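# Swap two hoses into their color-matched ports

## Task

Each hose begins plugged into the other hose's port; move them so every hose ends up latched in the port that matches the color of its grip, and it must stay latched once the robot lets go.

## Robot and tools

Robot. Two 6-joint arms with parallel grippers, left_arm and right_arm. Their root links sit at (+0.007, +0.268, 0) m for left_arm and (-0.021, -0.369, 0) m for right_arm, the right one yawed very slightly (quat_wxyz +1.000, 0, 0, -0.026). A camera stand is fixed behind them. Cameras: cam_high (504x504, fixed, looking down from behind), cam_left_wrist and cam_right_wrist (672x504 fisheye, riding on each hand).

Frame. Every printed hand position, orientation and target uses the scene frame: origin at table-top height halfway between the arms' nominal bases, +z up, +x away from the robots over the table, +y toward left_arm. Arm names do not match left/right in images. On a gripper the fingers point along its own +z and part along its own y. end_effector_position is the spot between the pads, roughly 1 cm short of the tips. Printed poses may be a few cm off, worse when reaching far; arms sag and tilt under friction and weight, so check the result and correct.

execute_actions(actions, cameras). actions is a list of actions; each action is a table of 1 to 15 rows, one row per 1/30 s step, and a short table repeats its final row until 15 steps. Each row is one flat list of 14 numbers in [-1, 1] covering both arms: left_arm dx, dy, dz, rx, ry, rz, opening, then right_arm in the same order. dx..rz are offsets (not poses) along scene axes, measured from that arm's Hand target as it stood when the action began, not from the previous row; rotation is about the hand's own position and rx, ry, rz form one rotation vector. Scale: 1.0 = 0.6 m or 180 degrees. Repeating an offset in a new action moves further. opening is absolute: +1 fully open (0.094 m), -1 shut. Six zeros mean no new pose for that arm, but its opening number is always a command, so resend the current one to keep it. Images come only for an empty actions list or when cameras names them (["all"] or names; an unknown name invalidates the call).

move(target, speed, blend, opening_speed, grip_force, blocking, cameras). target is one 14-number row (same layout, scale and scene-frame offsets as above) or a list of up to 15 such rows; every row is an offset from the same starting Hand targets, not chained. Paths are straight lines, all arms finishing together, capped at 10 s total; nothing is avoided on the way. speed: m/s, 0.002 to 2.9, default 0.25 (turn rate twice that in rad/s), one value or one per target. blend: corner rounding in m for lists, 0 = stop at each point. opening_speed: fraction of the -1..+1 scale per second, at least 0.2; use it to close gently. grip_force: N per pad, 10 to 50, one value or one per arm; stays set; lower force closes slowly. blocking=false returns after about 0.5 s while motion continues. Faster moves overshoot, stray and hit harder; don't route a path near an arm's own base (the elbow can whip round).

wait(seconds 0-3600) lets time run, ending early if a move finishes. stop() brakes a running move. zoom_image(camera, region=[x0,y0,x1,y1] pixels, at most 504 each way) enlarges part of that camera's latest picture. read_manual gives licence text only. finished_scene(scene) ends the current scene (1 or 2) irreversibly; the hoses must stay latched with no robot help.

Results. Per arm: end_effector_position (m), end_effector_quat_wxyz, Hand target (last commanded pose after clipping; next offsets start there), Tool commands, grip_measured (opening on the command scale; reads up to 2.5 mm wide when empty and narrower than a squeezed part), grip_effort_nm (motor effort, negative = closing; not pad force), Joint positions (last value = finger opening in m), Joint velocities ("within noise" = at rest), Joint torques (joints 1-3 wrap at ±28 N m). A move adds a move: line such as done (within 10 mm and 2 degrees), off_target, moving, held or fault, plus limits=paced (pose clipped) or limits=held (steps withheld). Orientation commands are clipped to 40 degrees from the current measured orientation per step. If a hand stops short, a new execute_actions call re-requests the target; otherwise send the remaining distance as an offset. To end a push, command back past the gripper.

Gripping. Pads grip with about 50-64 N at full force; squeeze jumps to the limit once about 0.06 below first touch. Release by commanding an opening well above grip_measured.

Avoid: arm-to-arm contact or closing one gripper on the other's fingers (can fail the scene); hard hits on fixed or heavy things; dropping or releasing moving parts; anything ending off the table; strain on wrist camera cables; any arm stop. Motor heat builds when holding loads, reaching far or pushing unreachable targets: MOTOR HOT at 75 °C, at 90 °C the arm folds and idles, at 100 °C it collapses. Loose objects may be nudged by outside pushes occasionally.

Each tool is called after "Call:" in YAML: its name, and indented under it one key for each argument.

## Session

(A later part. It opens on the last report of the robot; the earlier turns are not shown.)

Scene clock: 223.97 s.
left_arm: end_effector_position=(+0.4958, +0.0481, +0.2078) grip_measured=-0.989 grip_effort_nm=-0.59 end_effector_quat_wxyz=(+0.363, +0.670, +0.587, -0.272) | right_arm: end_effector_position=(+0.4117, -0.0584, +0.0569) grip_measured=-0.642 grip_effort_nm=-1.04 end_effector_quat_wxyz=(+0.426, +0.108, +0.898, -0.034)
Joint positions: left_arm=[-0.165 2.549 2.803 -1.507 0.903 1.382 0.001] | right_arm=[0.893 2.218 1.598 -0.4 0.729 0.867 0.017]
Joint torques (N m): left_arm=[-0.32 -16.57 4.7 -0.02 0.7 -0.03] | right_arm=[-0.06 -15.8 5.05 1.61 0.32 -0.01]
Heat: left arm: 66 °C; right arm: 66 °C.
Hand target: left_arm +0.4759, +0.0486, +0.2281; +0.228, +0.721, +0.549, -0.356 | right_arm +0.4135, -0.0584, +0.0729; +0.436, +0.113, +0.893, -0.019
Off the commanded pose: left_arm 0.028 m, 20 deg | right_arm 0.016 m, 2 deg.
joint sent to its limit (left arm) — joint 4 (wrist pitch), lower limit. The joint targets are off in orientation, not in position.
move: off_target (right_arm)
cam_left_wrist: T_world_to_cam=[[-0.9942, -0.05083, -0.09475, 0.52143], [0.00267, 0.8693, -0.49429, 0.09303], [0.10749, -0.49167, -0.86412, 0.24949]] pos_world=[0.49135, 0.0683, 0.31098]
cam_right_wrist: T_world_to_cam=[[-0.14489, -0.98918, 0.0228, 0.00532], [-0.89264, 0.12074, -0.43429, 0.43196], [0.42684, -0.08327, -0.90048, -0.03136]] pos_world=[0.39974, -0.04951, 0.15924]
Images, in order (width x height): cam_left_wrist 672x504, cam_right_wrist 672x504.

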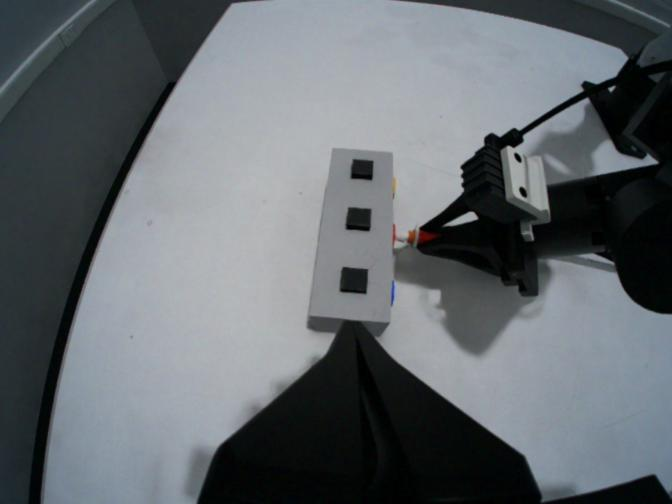

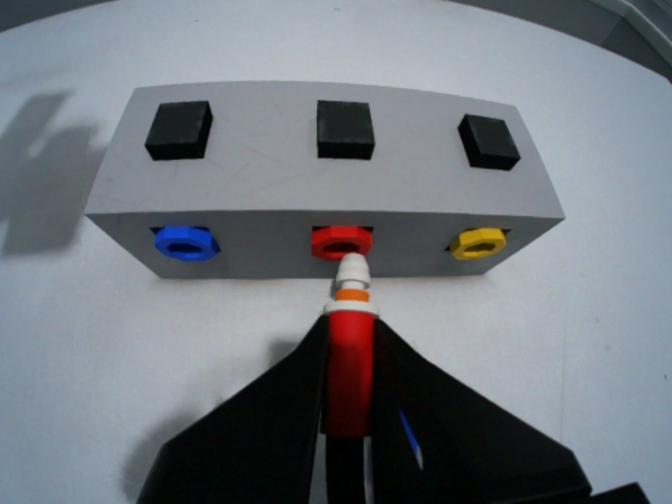

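Call:
move:
  target:
    - [0,0,0,0,0,0,-1,-0.006,0.016,0.016,0,0.0,0.0,-1]
  speed: 0.08
  cameras: ["cam_right_wrist","cam_left_wrist"]

Call:
zoom_image:
  camera: "cam_right_wrist"
  region: [250, 100, 450, 300]

Call:
zoom_image:
  camera: "cam_left_wrist"
  region: [370, 160, 530, 320]

Scene clock: 225.03 s.
left_arm: end_effector_position=(+0.4958, +0.0481, +0.2078) grip_measured=-0.989 grip_effort_nm=-0.59 end_effector_quat_wxyz=(+0.363, +0.670, +0.587, -0.272) | right_arm: end_effector_position=(+0.4037, -0.0583, +0.0530) grip_measured=-0.642 grip_effort_nm=-1.05 end_effector_quat_wxyz=(+0.416, +0.098, +0.903, -0.044)
Joint positions: left_arm=[-0.165 2.549 2.803 -1.507 0.903 1.382 0.001] | right_arm=[0.905 2.218 1.598 -0.437 0.729 0.87 0.017]
Joint torques (N m): left_arm=[-0.34 -16.57 4.7 -0.01 0.7 -0.05] | right_arm=[0.7 -15.38 9.32 1.34 0.45 0.14]
Heat: left arm: 66 °C; right arm: 67 °C.
Hand target: left_arm +0.4759, +0.0486, +0.2281; +0.228, +0.721, +0.549, -0.356 | right_arm +0.4099, -0.0488, +0.0825; +0.436, +0.112, +0.893, -0.019
Off the commanded pose: left_arm 0.028 m, 20 deg | right_arm 0.032 m, 4 deg.
joint sent to its limit (left arm) — joint 4 (wrist pitch), lower limit. The joint targets are off in orientation, not in position.
move: off_target (right_arm)
cam_left_wrist: T_world_to_cam=[[-0.9942, -0.05083, -0.09475, 0.52143], [0.00267, 0.8693, -0.49429, 0.09303], [0.10749, -0.49167, -0.86412, 0.24949]] pos_world=[0.49135, 0.0683, 0.31098]
cam_right_wrist: T_world_to_cam=[[-0.13422, -0.9896, 0.05174, -0.00151], [-0.90409, 0.1009, -0.41526, 0.42545], [0.40572, -0.10252, -0.90823, -0.02357]] pos_world=[0.39401, -0.04684, 0.15534]
Images, in order (width x height): cam_left_wrist 672x504, cam_right_wrist 672x504.

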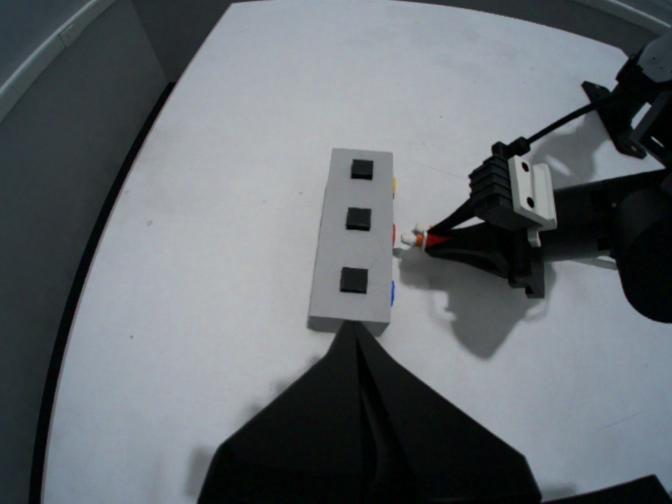

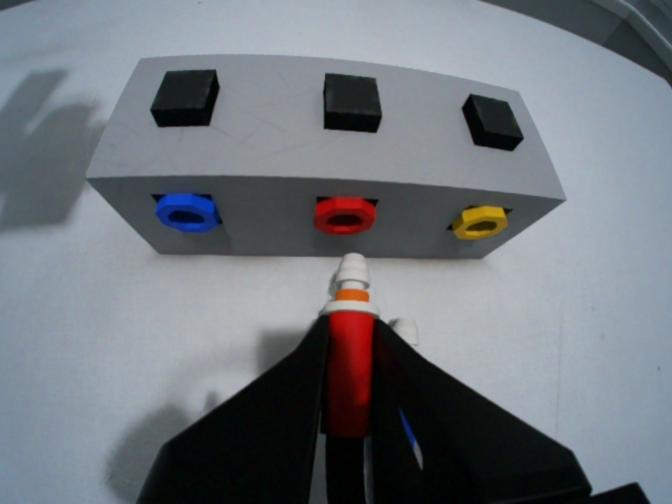

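Scaled by 2.520 from the camera's image (finer frame: 960x720).

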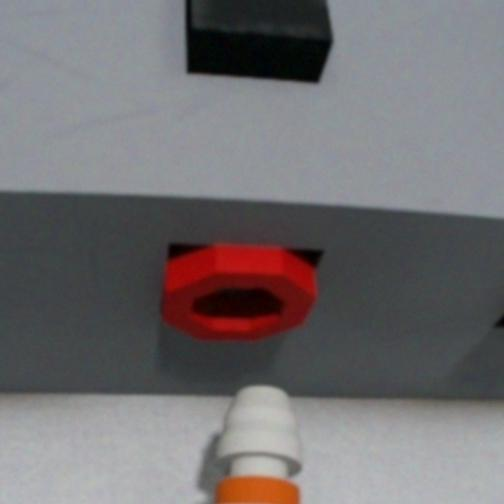

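Scaled by 3.150 from the camera's image (finer frame: 960x720).

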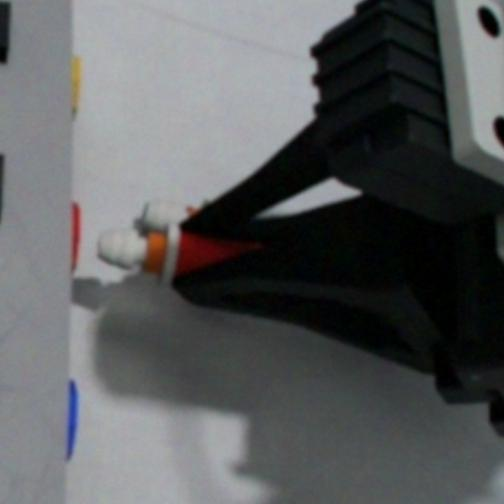

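Call:
move:
  target:
    - [0,0,0,0,0,0,-1,0.004,0.004,0.012,0,0.0,0.0,-1]
  speed: 0.08

Call:
move:
  target:
    - [0,0,0,0,0,0,-1,0.003,0.001,0.006,0,0.0,0.0,-1]
  speed: 0.08
  cameras: ["cam_right_wrist","cam_left_wrist"]

Call:
zoom_image:
  camera: "cam_right_wrist"
  region: [250, 100, 450, 300]

Call:
zoom_image:
  camera: "cam_left_wrist"
  region: [370, 160, 530, 320]

Scene clock: 226.10 s.
left_arm: end_effector_position=(+0.4958, +0.0481, +0.2078) grip_measured=-0.989 grip_effort_nm=-0.59 end_effector_quat_wxyz=(+0.363, +0.670, +0.587, -0.272) | right_arm: end_effector_position=(+0.4061, -0.0556, +0.0615) grip_measured=-0.642 grip_effort_nm=-1.05 end_effector_quat_wxyz=(+0.417, +0.098, +0.903, -0.043)
Joint positions: left_arm=[-0.165 2.549 2.803 -1.507 0.903 1.382 0.001] | right_arm=[0.905 2.218 1.633 -0.469 0.729 0.87 0.017]
Joint torques (N m): left_arm=[-0.32 -16.58 4.7 -0.01 0.7 -0.04] | right_arm=[0.59 -15.04 9.52 1.33 0.43 0.15]
Heat: left arm: 66 °C; right arm: 67 °C.
Hand target: left_arm +0.4759, +0.0486, +0.2281; +0.228, +0.721, +0.549, -0.356 | right_arm +0.4123, -0.0464, +0.0897; +0.436, +0.112, +0.893, -0.019
Off the commanded pose: left_arm 0.028 m, 20 deg | right_arm 0.030 m, 4 deg.
joint sent to its limit (left arm) — joint 4 (wrist pitch), lower limit. The joint targets are off in orientation, not in position.
move: off_target (right_arm)

Scene clock: 226.80 s.
left_arm: end_effector_position=(+0.4958, +0.0481, +0.2078) grip_measured=-0.989 grip_effort_nm=-0.59 end_effector_quat_wxyz=(+0.363, +0.670, +0.587, -0.272) | right_arm: end_effector_position=(+0.4074, -0.0541, +0.0659) grip_measured=-0.642 grip_effort_nm=-1.05 end_effector_quat_wxyz=(+0.418, +0.099, +0.902, -0.042)
Joint positions: left_arm=[-0.165 2.549 2.803 -1.507 0.903 1.382 0.001] | right_arm=[0.905 2.218 1.65 -0.484 0.729 0.87 0.017]
Joint torques (N m): left_arm=[-0.32 -16.58 4.7 -0.01 0.7 -0.04] | right_arm=[0.44 -14.94 9.7 1.33 0.43 0.15]
Heat: left arm: 66 °C; right arm: 67 °C.
Hand target: left_arm +0.4759, +0.0486, +0.2281; +0.228, +0.721, +0.549, -0.356 | right_arm +0.4141, -0.0459, +0.0932; +0.436, +0.112, +0.893, -0.019
Off the commanded pose: left_arm 0.028 m, 20 deg | right_arm 0.029 m, 4 deg.
joint sent to its limit (left arm) — joint 4 (wrist pitch), lower limit. The joint targets are off in orientation, not in position.
move: off_target (right_arm)
cam_left_wrist: T_world_to_cam=[[-0.9942, -0.05083, -0.09475, 0.52143], [0.00267, 0.8693, -0.49429, 0.09303], [0.10749, -0.49167, -0.86412, 0.24949]] pos_world=[0.49135, 0.0683, 0.31098]
cam_right_wrist: T_world_to_cam=[[-0.13443, -0.9898, 0.04723, 0.00286], [-0.90261, 0.10264, -0.41804, 0.43341], [0.40893, -0.09883, -0.9072, -0.014]] pos_world=[0.39731, -0.04304, 0.16834]
Images, in order (width x height): cam_left_wrist 672x504, cam_right_wrist 672x504.

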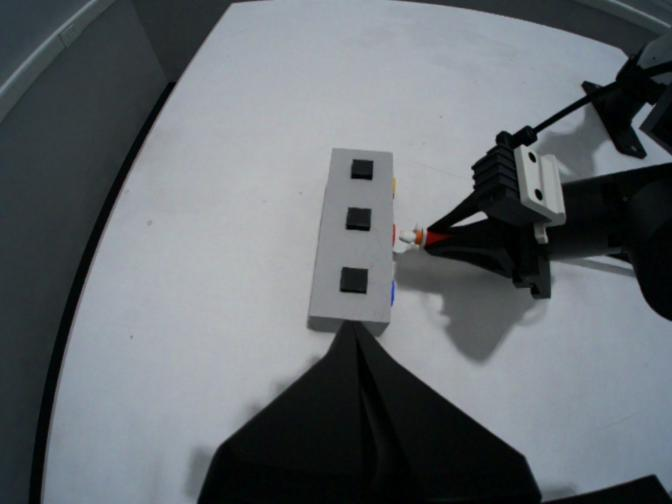

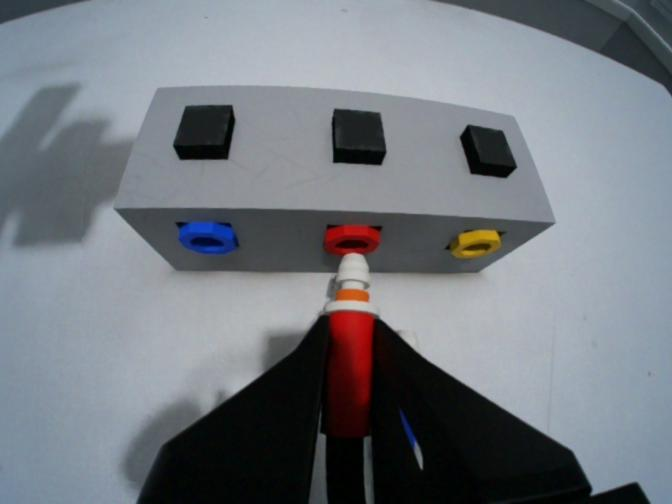

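Scaled by 2.520 from the camera's image (finer frame: 960x720).

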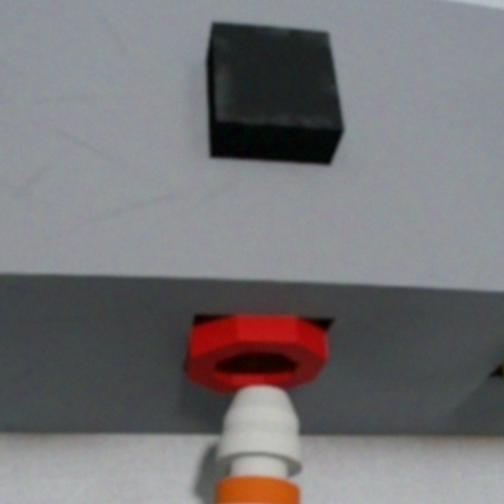

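Scaled by 3.150 from the camera's image (finer frame: 960x720).

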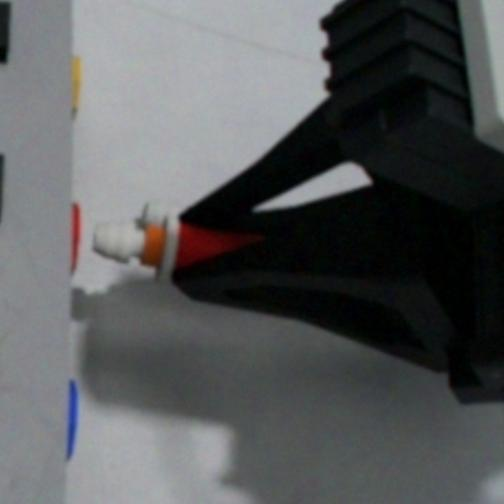

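Call:
move:
  target:
    - [0,0,0,0,0,0,-1,0.03,0.0,-0.004,0,0.0,0.0,-1]
  speed: 0.1
  cameras: ["cam_right_wrist","cam_left_wrist"]

Call:
zoom_image:
  camera: "cam_right_wrist"
  region: [250, 100, 450, 300]

Call:
zoom_image:
  camera: "cam_left_wrist"
  region: [370, 160, 530, 320]

Scene clock: 227.83 s.
left_arm: end_effector_position=(+0.4958, +0.0481, +0.2078) grip_measured=-0.989 grip_effort_nm=-0.59 end_effector_quat_wxyz=(+0.363, +0.670, +0.587, -0.272) | right_arm: end_effector_position=(+0.4170, -0.0496, +0.0805) grip_measured=-0.642 grip_effort_nm=-1.05 end_effector_quat_wxyz=(+0.418, +0.100, +0.902, -0.029)
Joint positions: left_arm=[-0.165 2.549 2.803 -1.507 0.903 1.382 0.001] | right_arm=[0.891 2.218 1.706 -0.507 0.705 0.853 0.017]
Joint torques (N m): left_arm=[-0.31 -16.55 4.71 -0.01 0.7 -0.04] | right_arm=[-0.83 -11.32 10.3 1.72 0.5 0]
Heat: left arm: 66 °C; right arm: 67 °C.
Hand target: left_arm +0.4759, +0.0486, +0.2281; +0.228, +0.721, +0.549, -0.356 | right_arm +0.4320, -0.0458, +0.0908; +0.436, +0.112, +0.893, -0.019
Off the commanded pose: left_arm 0.028 m, 20 deg | right_arm 0.019 m, 3 deg.
joint sent to its limit (left arm) — joint 4 (wrist pitch), lower limit. The joint targets are off in orientation, not in position.
move: off_target (right_arm)
cam_left_wrist: T_world_to_cam=[[-0.9942, -0.05083, -0.09475, 0.52143], [0.00267, 0.8693, -0.49429, 0.09303], [0.10749, -0.49167, -0.86412, 0.24949]] pos_world=[0.49135, 0.0683, 0.31098]
cam_right_wrist: T_world_to_cam=[[-0.12557, -0.99186, 0.02098, 0.00625], [-0.90187, 0.10532, -0.41896, 0.44771], [0.41334, -0.07153, -0.90776, -0.00475]] pos_world=[0.40652, -0.04129, 0.18313]
Images, in order (width x height): cam_left_wrist 672x504, cam_right_wrist 672x504.

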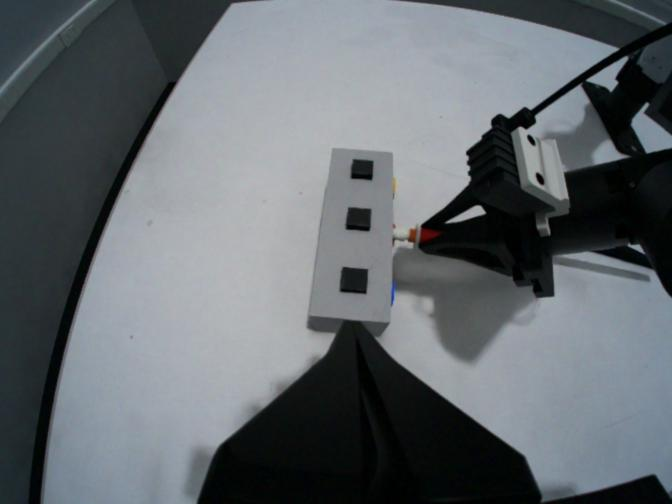

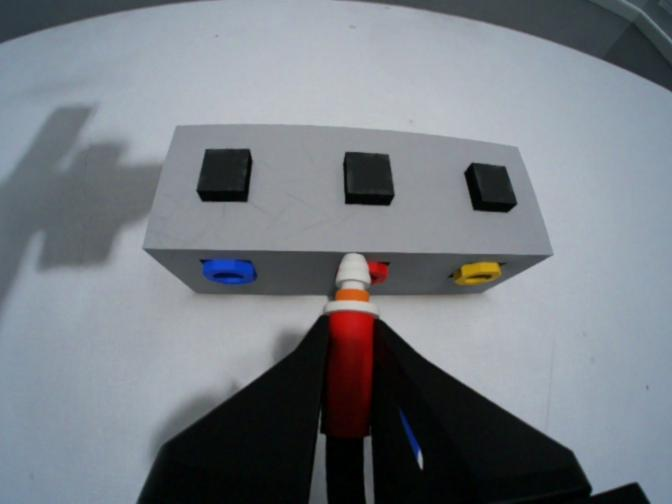

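Scaled by 2.520 from the camera's image (finer frame: 960x720).

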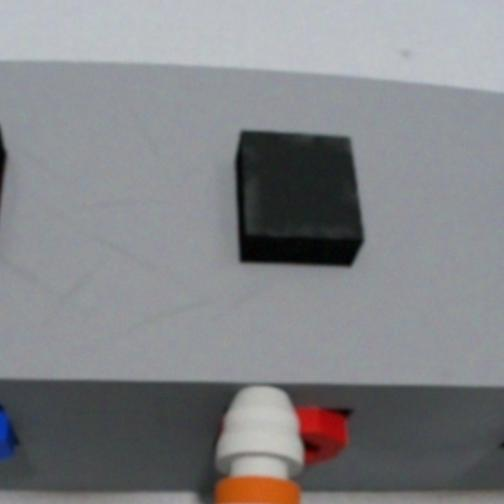

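Scaled by 3.150 from the camera's image (finer frame: 960x720).

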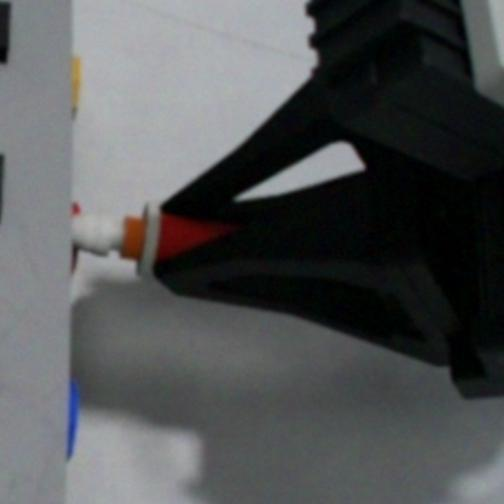

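Call:
move:
  target:
    - [0,0,0,0,0,0,-1,-0.03,0.0,0.0,0,0.0,0.0,-1]
    - [0,0,0,0,0,0,-1,-0.17,0.005,0.02,0,0.0,0.0,-1]
    - [0,0,0,0,0,0,-1,-0.038,0.001,-0.034,0,0.0,0.0,-1]
  speed: [0.1,0.2,0.1]
  cameras: ["cam_right_wrist","cam_left_wrist"]

Call:
zoom_image:
  camera: "cam_right_wrist"
  region: [250, 100, 450, 300]

Call:
zoom_image:
  camera: "cam_left_wrist"
  region: [370, 160, 530, 320]

Scene clock: 231.33 s.
left_arm: end_effector_position=(+0.4958, +0.0481, +0.2078) grip_measured=-0.989 grip_effort_nm=-0.59 end_effector_quat_wxyz=(+0.363, +0.670, +0.587, -0.272) | right_arm: end_effector_position=(+0.4010, -0.0540, +0.0684) grip_measured=-0.642 grip_effort_nm=-1.05 end_effector_quat_wxyz=(+0.430, +0.111, +0.896, -0.029)
Joint positions: left_arm=[-0.165 2.549 2.803 -1.507 0.903 1.382 0.001] | right_arm=[0.919 2.186 1.589 -0.428 0.745 0.895 0.017]
Joint torques (N m): left_arm=[-0.31 -16.58 4.71 -0.01 0.7 -0.05] | right_arm=[0.14 -10.4 9.66 1.59 0.33 -0.02]
Heat: left arm: 66 °C; right arm: 68 °C.
Hand target: left_arm +0.4759, +0.0486, +0.2281; +0.228, +0.721, +0.549, -0.356 | right_arm +0.4093, -0.0452, +0.0706; +0.436, +0.112, +0.893, -0.019
Off the commanded pose: left_arm 0.028 m, 20 deg | right_arm 0.012 m, 1 deg.
joint sent to its limit (left arm) — joint 4 (wrist pitch), lower limit. The joint targets are off in orientation, not in position.
move: off_target (right_arm)
cam_left_wrist: T_world_to_cam=[[-0.9942, -0.05083, -0.09475, 0.52143], [0.00267, 0.8693, -0.49429, 0.09303], [0.10749, -0.49167, -0.86412, 0.24949]] pos_world=[0.49135, 0.0683, 0.31098]
cam_right_wrist: T_world_to_cam=[[-0.14591, -0.98922, 0.01236, 0.00899], [-0.88773, 0.12541, -0.44295, 0.42571], [0.43663, -0.07561, -0.89646, -0.01977]] pos_world=[0.38786, -0.04599, 0.17073]
Images, in order (width x height): cam_left_wrist 672x504, cam_right_wrist 672x504.

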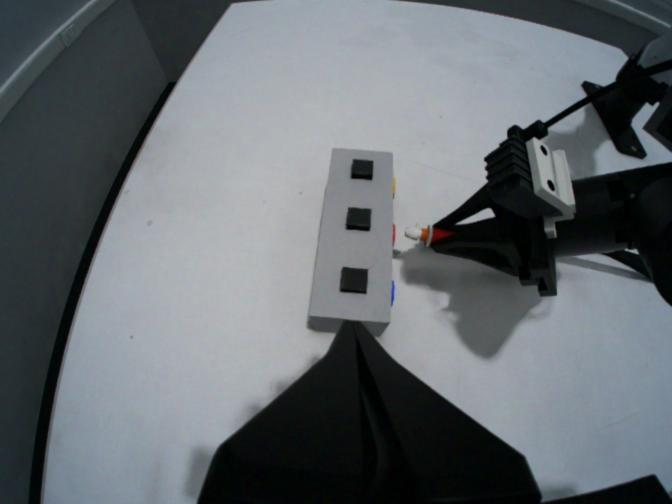

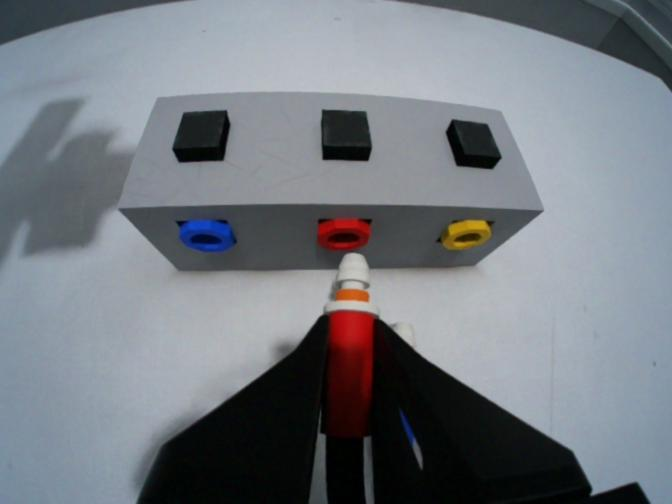

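Scaled by 2.520 from the camera's image (finer frame: 960x720).

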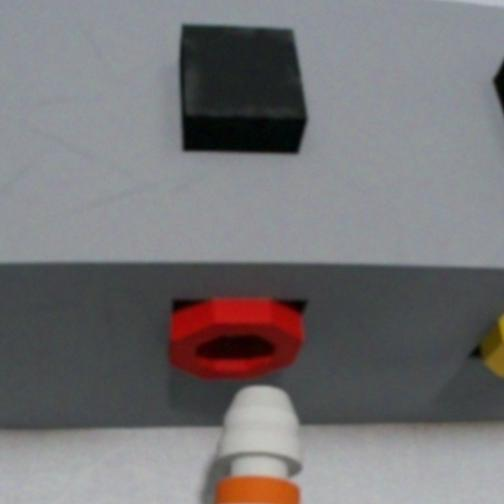

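Scaled by 3.150 from the camera's image (finer frame: 960x720).

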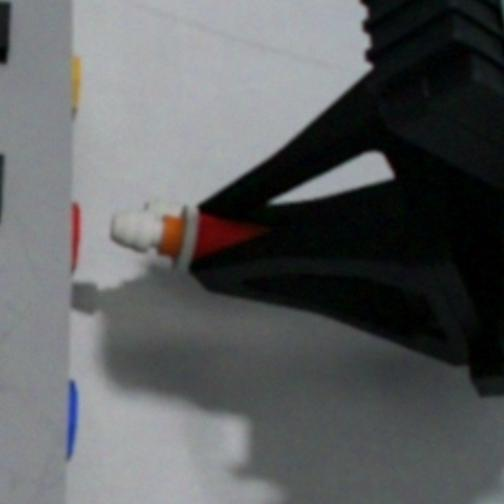

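Call:
move:
  target:
    - [0,0,0,0,0,0,-1,0.014,0.006,0.002,0,0.0,0.0,-1]
  speed: 0.1
  cameras: ["cam_right_wrist","cam_left_wrist"]

Call:
zoom_image:
  camera: "cam_right_wrist"
  region: [250, 100, 450, 300]

Call:
zoom_image:
  camera: "cam_left_wrist"
  region: [370, 160, 530, 320]

Scene clock: 232.10 s.
left_arm: end_effector_position=(+0.4958, +0.0481, +0.2078) grip_measured=-0.989 grip_effort_nm=-0.59 end_effector_quat_wxyz=(+0.363, +0.670, +0.587, -0.272) | right_arm: end_effector_position=(+0.4099, -0.0466, +0.0710) grip_measured=-0.642 grip_effort_nm=-1.05 end_effector_quat_wxyz=(+0.434, +0.111, +0.894, -0.023)
Joint positions: left_arm=[-0.165 2.549 2.803 -1.507 0.903 1.382 0.001] | right_arm=[0.914 2.214 1.639 -0.428 0.74 0.885 0.017]
Joint torques (N m): left_arm=[-0.32 -16.57 4.7 -0.01 0.7 -0.04] | right_arm=[-0.18 -10.66 9.81 1.43 0.3 -0.03]
Heat: left arm: 66 °C; right arm: 68 °C.
Hand target: left_arm +0.4759, +0.0486, +0.2281; +0.228, +0.721, +0.549, -0.356 | right_arm +0.4176, -0.0416, +0.0718; +0.436, +0.112, +0.893, -0.019
Off the commanded pose: left_arm 0.028 m, 20 deg | right_arm 0.009 m, 1 deg.
joint sent to its limit (left arm) — joint 4 (wrist pitch), lower limit. The joint targets are off in orientation, not in position.
move: done
cam_left_wrist: T_world_to_cam=[[-0.9942, -0.05083, -0.09475, 0.52143], [0.00267, 0.8693, -0.49429, 0.09303], [0.10749, -0.49167, -0.86412, 0.24949]] pos_world=[0.49135, 0.0683, 0.31098]
cam_right_wrist: T_world_to_cam=[[-0.14168, -0.98991, 0.00008, 0.01679], [-0.88408, 0.12649, -0.4499, 0.43285], [0.44535, -0.06381, -0.89308, -0.02408]] pos_world=[0.39577, -0.03967, 0.17323]
Images, in order (width x height): cam_left_wrist 672x504, cam_right_wrist 672x504.

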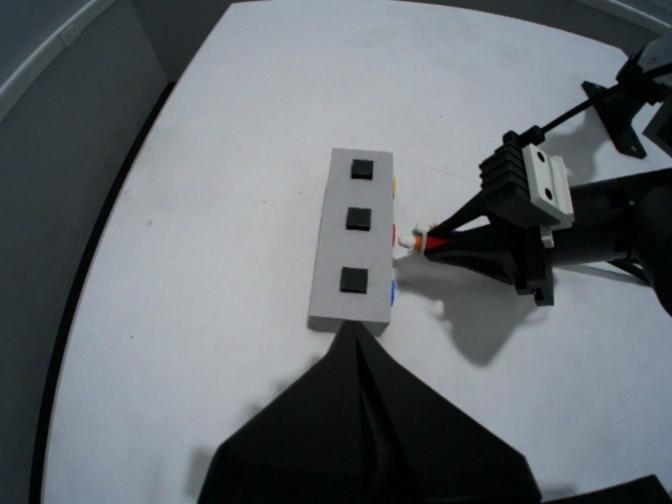

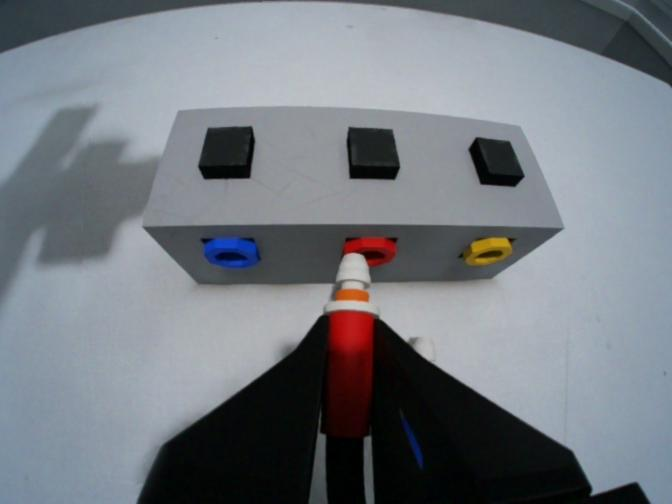

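Scaled by 2.520 from the camera's image (finer frame: 960x720).

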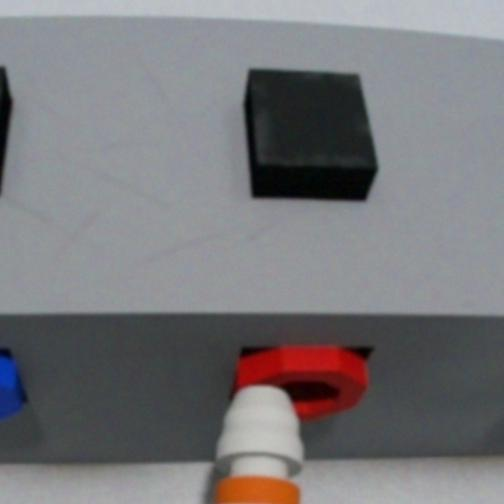

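Scaled by 3.150 from the camera's image (finer frame: 960x720).

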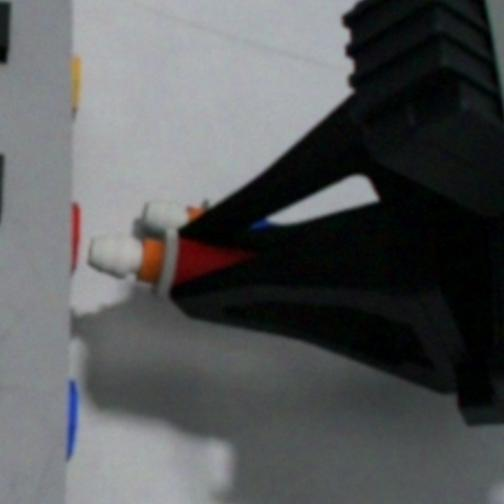

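Call:
move:
  target:
    - [0,0,0,0,0,0,-1,-0.14,-0.001,0.05,0,0.0,0.0,-1]
    - [0,0,0,0,0,0,-1,-0.005,-0.0045,-0.002,0,0.0,0.0,-1]
  speed: [0.2,0.1]
  cameras: ["cam_right_wrist","cam_left_wrist"]

Call:
zoom_image:
  camera: "cam_right_wrist"
  region: [250, 100, 450, 300]

Call:
zoom_image:
  camera: "cam_left_wrist"
  region: [370, 160, 530, 320]

Scene clock: 235.00 s.
left_arm: end_effector_position=(+0.4958, +0.0481, +0.2078) grip_measured=-0.989 grip_effort_nm=-0.59 end_effector_quat_wxyz=(+0.363, +0.670, +0.587, -0.272) | right_arm: end_effector_position=(+0.4064, -0.0530, +0.0683) grip_measured=-0.642 grip_effort_nm=-1.04 end_effector_quat_wxyz=(+0.430, +0.111, +0.895, -0.029)
Joint positions: left_arm=[-0.165 2.549 2.803 -1.507 0.903 1.382 0.001] | right_arm=[0.911 2.201 1.612 -0.43 0.741 0.887 0.017]
Joint torques (N m): left_arm=[-0.31 -16.57 4.7 -0.01 0.7 -0.04] | right_arm=[0.08 -10.54 9.69 1.59 0.32 0.01]
Heat: left arm: 66 °C; right arm: 69 °C.
Hand target: left_arm +0.4759, +0.0486, +0.2281; +0.228, +0.721, +0.549, -0.356 | right_arm +0.4147, -0.0444, +0.0705; +0.436, +0.113, +0.893, -0.019
Off the commanded pose: left_arm 0.028 m, 20 deg | right_arm 0.012 m, 1 deg.
joint sent to its limit (left arm) — joint 4 (wrist pitch), lower limit. The joint targets are off in orientation, not in position.
move: off_target (right_arm)
cam_left_wrist: T_world_to_cam=[[-0.9942, -0.05083, -0.09475, 0.52143], [0.00267, 0.8693, -0.49429, 0.09303], [0.10749, -0.49167, -0.86412, 0.24949]] pos_world=[0.49135, 0.0683, 0.31098]
cam_right_wrist: T_world_to_cam=[[-0.14623, -0.98917, 0.01232, 0.0109], [-0.88768, 0.12571, -0.44297, 0.43033], [0.43663, -0.07571, -0.89645, -0.02215]] pos_world=[0.39326, -0.04499, 0.17063]
Images, in order (width x height): cam_left_wrist 672x504, cam_right_wrist 672x504.

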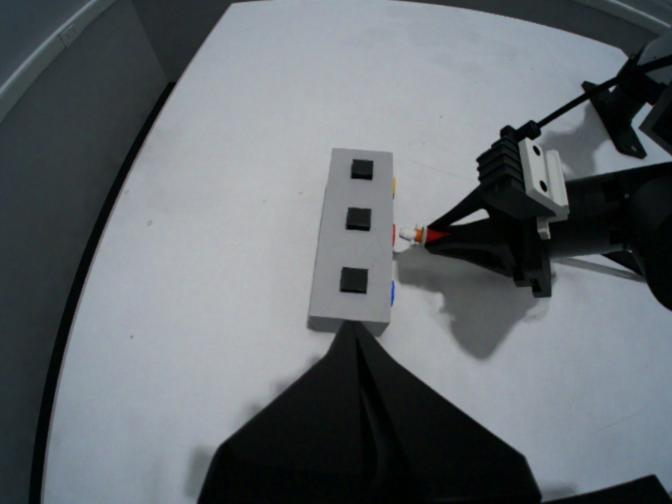

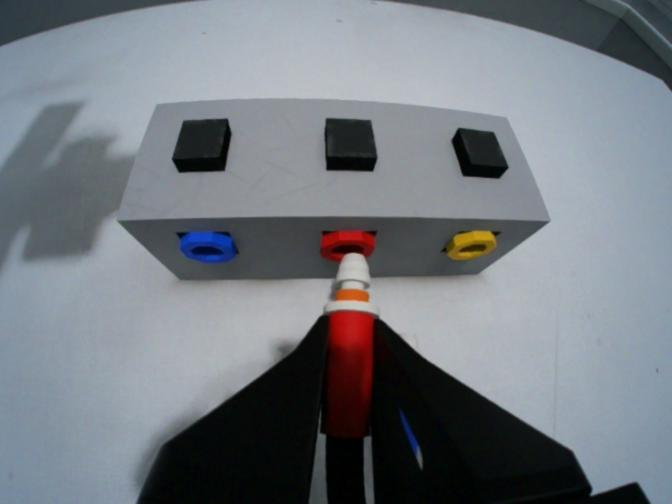

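Scaled by 2.520 from the camera's image (finer frame: 960x720).

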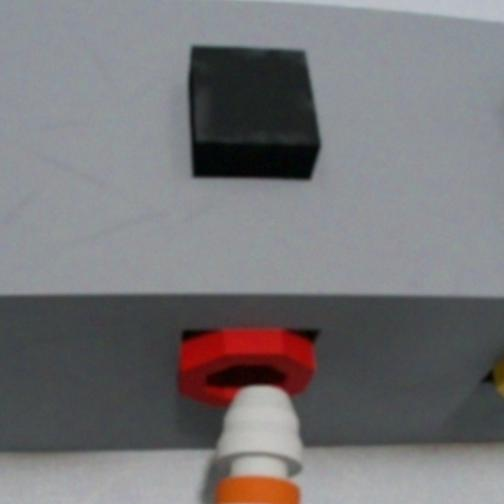

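Scaled by 3.150 from the camera's image (finer frame: 960x720).

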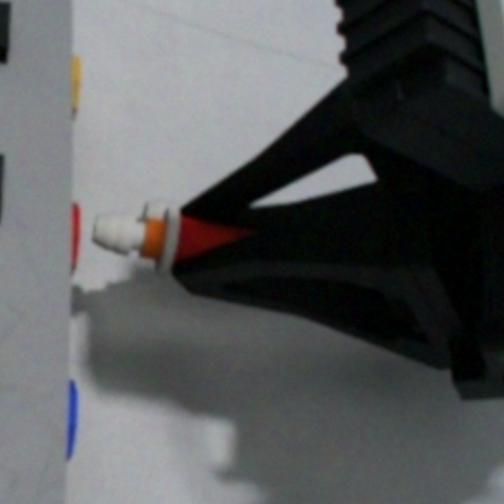

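Call:
move:
  target:
    - [0,0,0,0,0,0,-1,0.04,-0.002,0.003,0,0.0,0.0,-1]
  speed: 0.1
  cameras: ["cam_right_wrist","cam_left_wrist"]

Call:
zoom_image:
  camera: "cam_right_wrist"
  region: [250, 100, 450, 300]

Call:
zoom_image:
  camera: "cam_left_wrist"
  region: [370, 160, 530, 320]

Scene clock: 236.03 s.
left_arm: end_effector_position=(+0.4958, +0.0481, +0.2078) grip_measured=-0.989 grip_effort_nm=-0.59 end_effector_quat_wxyz=(+0.363, +0.670, +0.587, -0.272) | right_arm: end_effector_position=(+0.4140, -0.0473, +0.0629) grip_measured=-0.642 grip_effort_nm=-1.05 end_effector_quat_wxyz=(+0.413, +0.091, +0.906, -0.033)
Joint positions: left_arm=[-0.165 2.549 2.803 -1.507 0.903 1.382 0.001] | right_arm=[0.897 2.242 1.681 -0.473 0.701 0.845 0.017]
Joint torques (N m): left_arm=[-0.32 -16.58 4.68 -0.01 0.7 -0.05] | right_arm=[-2.21 -10.66 10.66 2.02 0.51 -0.05]
Heat: left arm: 67 °C; right arm: 69 °C.
Hand target: left_arm +0.4759, +0.0486, +0.2281; +0.228, +0.721, +0.549, -0.356 | right_arm +0.4386, -0.0455, +0.0723; +0.436, +0.112, +0.893, -0.019
Off the commanded pose: left_arm 0.028 m, 20 deg | right_arm 0.027 m, 4 deg.
joint sent to its limit (left arm) — joint 4 (wrist pitch), lower limit. The joint targets are off in orientation, not in position.
move: off_target (right_arm)
cam_left_wrist: T_world_to_cam=[[-0.9942, -0.05083, -0.09475, 0.52143], [0.00267, 0.8693, -0.49429, 0.09303], [0.10749, -0.49167, -0.86412, 0.24949]] pos_world=[0.49135, 0.0683, 0.31098]
cam_right_wrist: T_world_to_cam=[[-0.1116, -0.99305, 0.03746, 0.00163], [-0.90882, 0.08674, -0.40807, 0.43867], [0.40198, -0.07958, -0.91218, -0.01481]] pos_world=[0.40481, -0.03761, 0.16543]
Images, in order (width x height): cam_left_wrist 672x504, cam_right_wrist 672x504.

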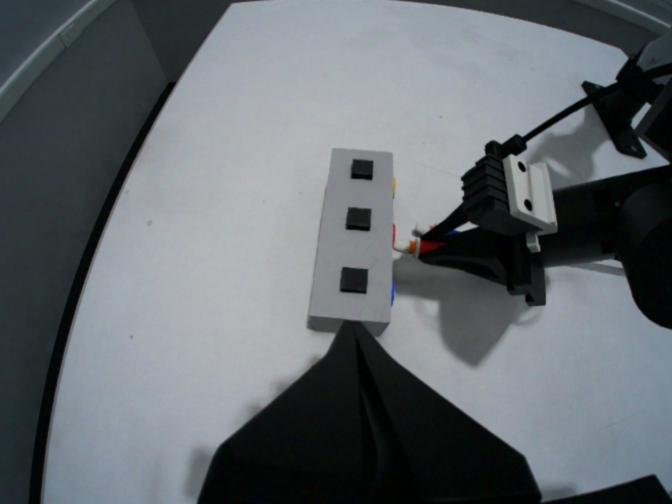

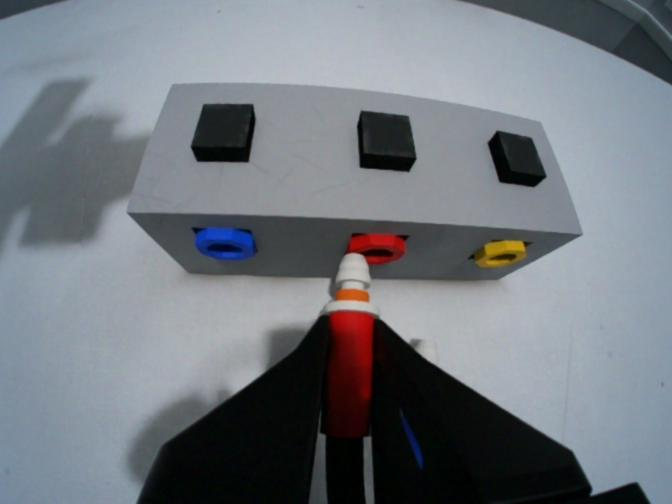

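Scaled by 2.520 from the camera's image (finer frame: 960x720).

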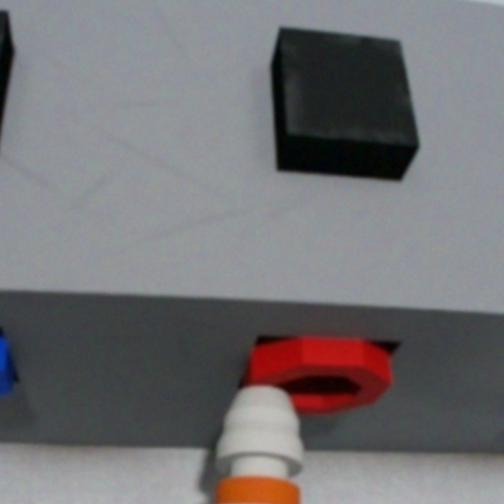

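Scaled by 3.150 from the camera's image (finer frame: 960x720).

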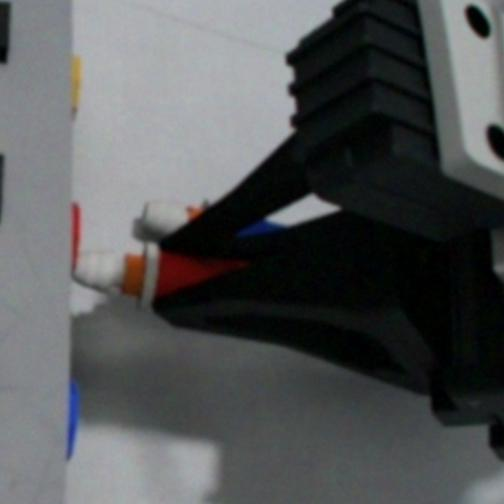

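Call:
move:
  target:
    - [0,0,0,0,0,0,-1,-0.18,0.0055,0.045,0,0.0,0.0,-1]
    - [0,0,0,0,0,0,-1,-0.04,0.0018,-0.003,0,0.0,0.0,-1]
    - [0,0,0,0,0,0,-1,0.0,-0.009,0.01,0,0.0,0.0,-1]
  speed: [0.2,0.1,0.1]
  cameras: ["cam_right_wrist","cam_left_wrist"]

Call:
zoom_image:
  camera: "cam_right_wrist"
  region: [250, 100, 450, 300]

Call:
zoom_image:
  camera: "cam_left_wrist"
  region: [370, 160, 530, 320]

Scene clock: 239.83 s.
left_arm: end_effector_position=(+0.4958, +0.0481, +0.2078) grip_measured=-0.989 grip_effort_nm=-0.59 end_effector_quat_wxyz=(+0.363, +0.670, +0.587, -0.272) | right_arm: end_effector_position=(+0.4137, -0.0526, +0.0693) grip_measured=-0.642 grip_effort_nm=-1.05 end_effector_quat_wxyz=(+0.413, +0.091, +0.906, -0.033)
Joint positions: left_arm=[-0.165 2.549 2.803 -1.507 0.903 1.382 0.001] | right_arm=[0.89 2.217 1.665 -0.477 0.697 0.837 0.017]
Joint torques (N m): left_arm=[-0.32 -16.58 4.67 -0.01 0.7 -0.04] | right_arm=[-2.3 -10.29 10.58 2.04 0.51 -0.06]
Heat: left arm: 67 °C; right arm: 70 °C.
Hand target: left_arm +0.4759, +0.0486, +0.2281; +0.228, +0.721, +0.549, -0.356 | right_arm +0.4386, -0.0509, +0.0783; +0.436, +0.112, +0.893, -0.019
Off the commanded pose: left_arm 0.028 m, 20 deg | right_arm 0.027 m, 4 deg.
joint sent to its limit (left arm) — joint 4 (wrist pitch), lower limit. The joint targets are off in orientation, not in position.
move: off_target (right_arm)
cam_left_wrist: T_world_to_cam=[[-0.9942, -0.05083, -0.09475, 0.52143], [0.00267, 0.8693, -0.49429, 0.09303], [0.10749, -0.49167, -0.86412, 0.24949]] pos_world=[0.49135, 0.0683, 0.31098]
cam_right_wrist: T_world_to_cam=[[-0.11106, -0.99311, 0.03728, -0.0041], [-0.90897, 0.08634, -0.40781, 0.44151], [0.40179, -0.07918, -0.9123, -0.00907]] pos_world=[0.40451, -0.04291, 0.17193]
Images, in order (width x height): cam_left_wrist 672x504, cam_right_wrist 672x504.

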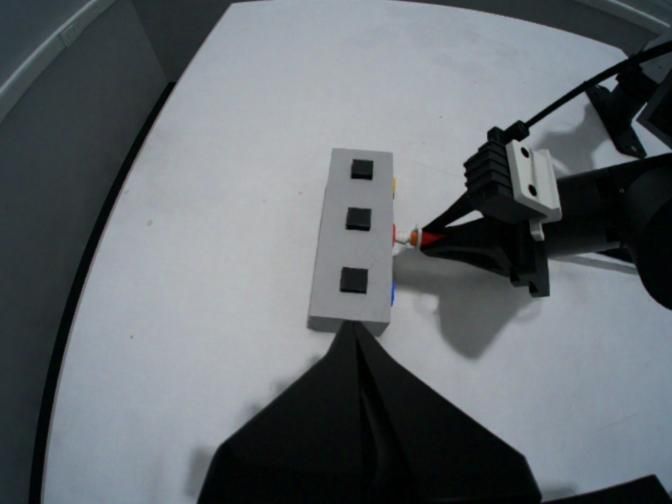

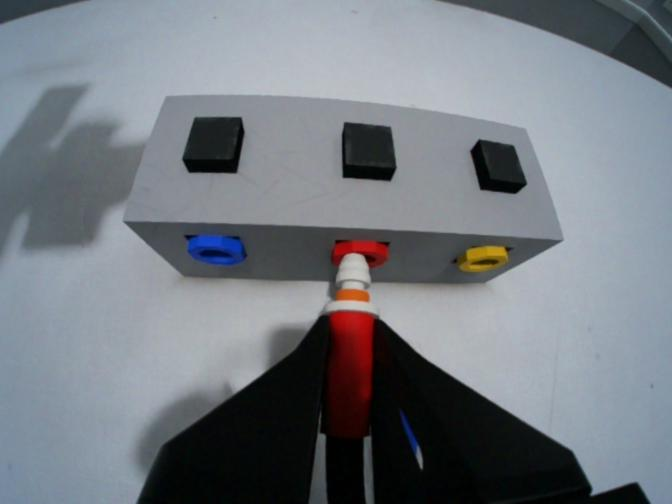

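Scaled by 2.520 from the camera's image (finer frame: 960x720).

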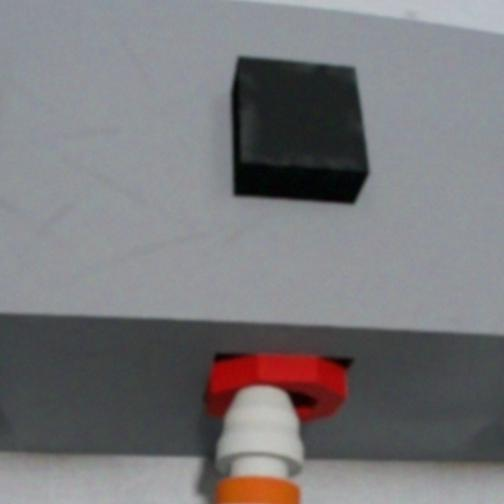

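Scaled by 3.150 from the camera's image (finer frame: 960x720).

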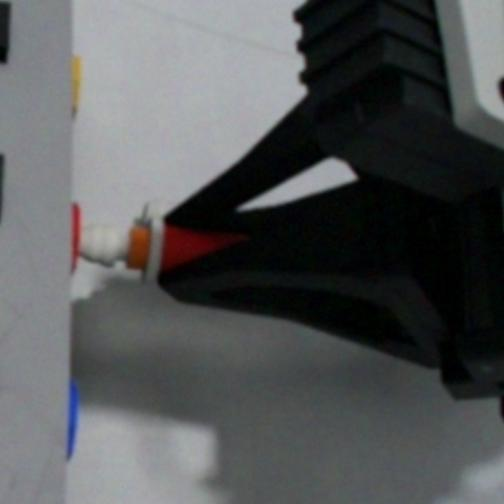

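Call:
move:
  target:
    - [0,0,0,0,0,0,-1,-0.18,0.0145,0.035,0,0.0,0.0,-1]
    - [0,0,0,0,0,0,-1,-0.04,0.0108,-0.013,0,0.0,0.0,-1]
    - [0,0,0,0,0,0,-1,0.0,-0.006,-0.002,0,0.0,0.0,-1]
  speed: [0.2,0.1,0.1]
  cameras: ["cam_right_wrist","cam_left_wrist"]

Call:
zoom_image:
  camera: "cam_right_wrist"
  region: [250, 100, 450, 300]

Call:
zoom_image:
  camera: "cam_left_wrist"
  region: [370, 160, 530, 320]

Scene clock: 244.03 s.
left_arm: end_effector_position=(+0.4958, +0.0481, +0.2078) grip_measured=-0.989 grip_effort_nm=-0.59 end_effector_quat_wxyz=(+0.363, +0.670, +0.587, -0.272) | right_arm: end_effector_position=(+0.4205, -0.0569, +0.0654) grip_measured=-0.642 grip_effort_nm=-1.04 end_effector_quat_wxyz=(+0.413, +0.096, +0.905, -0.025)
Joint positions: left_arm=[-0.165 2.549 2.803 -1.507 0.903 1.382 0.001] | right_arm=[0.87 2.218 1.649 -0.439 0.679 0.828 0.017]
Joint torques (N m): left_arm=[-0.34 -16.58 4.68 -0.01 0.7 -0.05] | right_arm=[-1.06 -11.29 10.18 1.81 0.64 0]
Heat: left arm: 67 °C; right arm: 70 °C.
Hand target: left_arm +0.4759, +0.0486, +0.2281; +0.228, +0.721, +0.549, -0.356 | right_arm +0.4387, -0.0545, +0.0772; +0.436, +0.112, +0.893, -0.019
Off the commanded pose: left_arm 0.028 m, 20 deg | right_arm 0.022 m, 4 deg.
joint sent to its limit (left arm) — joint 4 (wrist pitch), lower limit. The joint targets are off in orientation, not in position.
move: off_target (right_arm)
cam_left_wrist: T_world_to_cam=[[-0.9942, -0.05083, -0.09475, 0.52143], [0.00267, 0.8693, -0.49429, 0.09303], [0.10749, -0.49167, -0.86412, 0.24949]] pos_world=[0.49135, 0.0683, 0.31098]
cam_right_wrist: T_world_to_cam=[[-0.11558, -0.99312, 0.0188, -0.00439], [-0.90796, 0.09796, -0.40745, 0.44658], [0.40281, -0.06417, -0.91303, -0.01525]] pos_world=[0.41111, -0.04908, 0.16812]
Images, in order (width x height): cam_left_wrist 672x504, cam_right_wrist 672x504.

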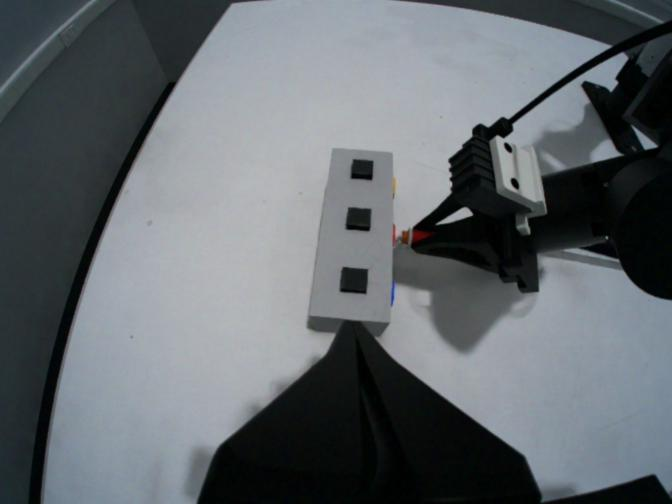

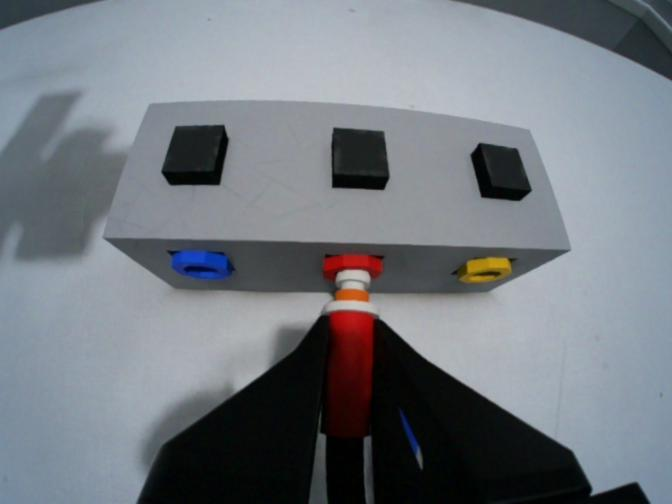

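Scaled by 2.520 from the camera's image (finer frame: 960x720).

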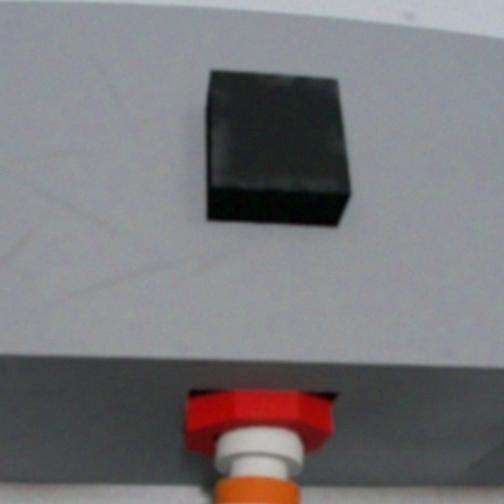

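Scaled by 3.150 from the camera's image (finer frame: 960x720).

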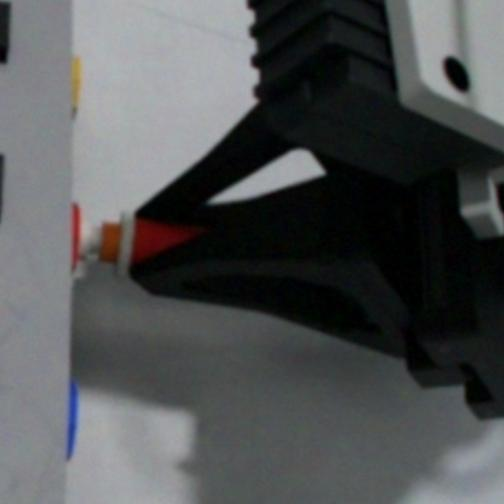

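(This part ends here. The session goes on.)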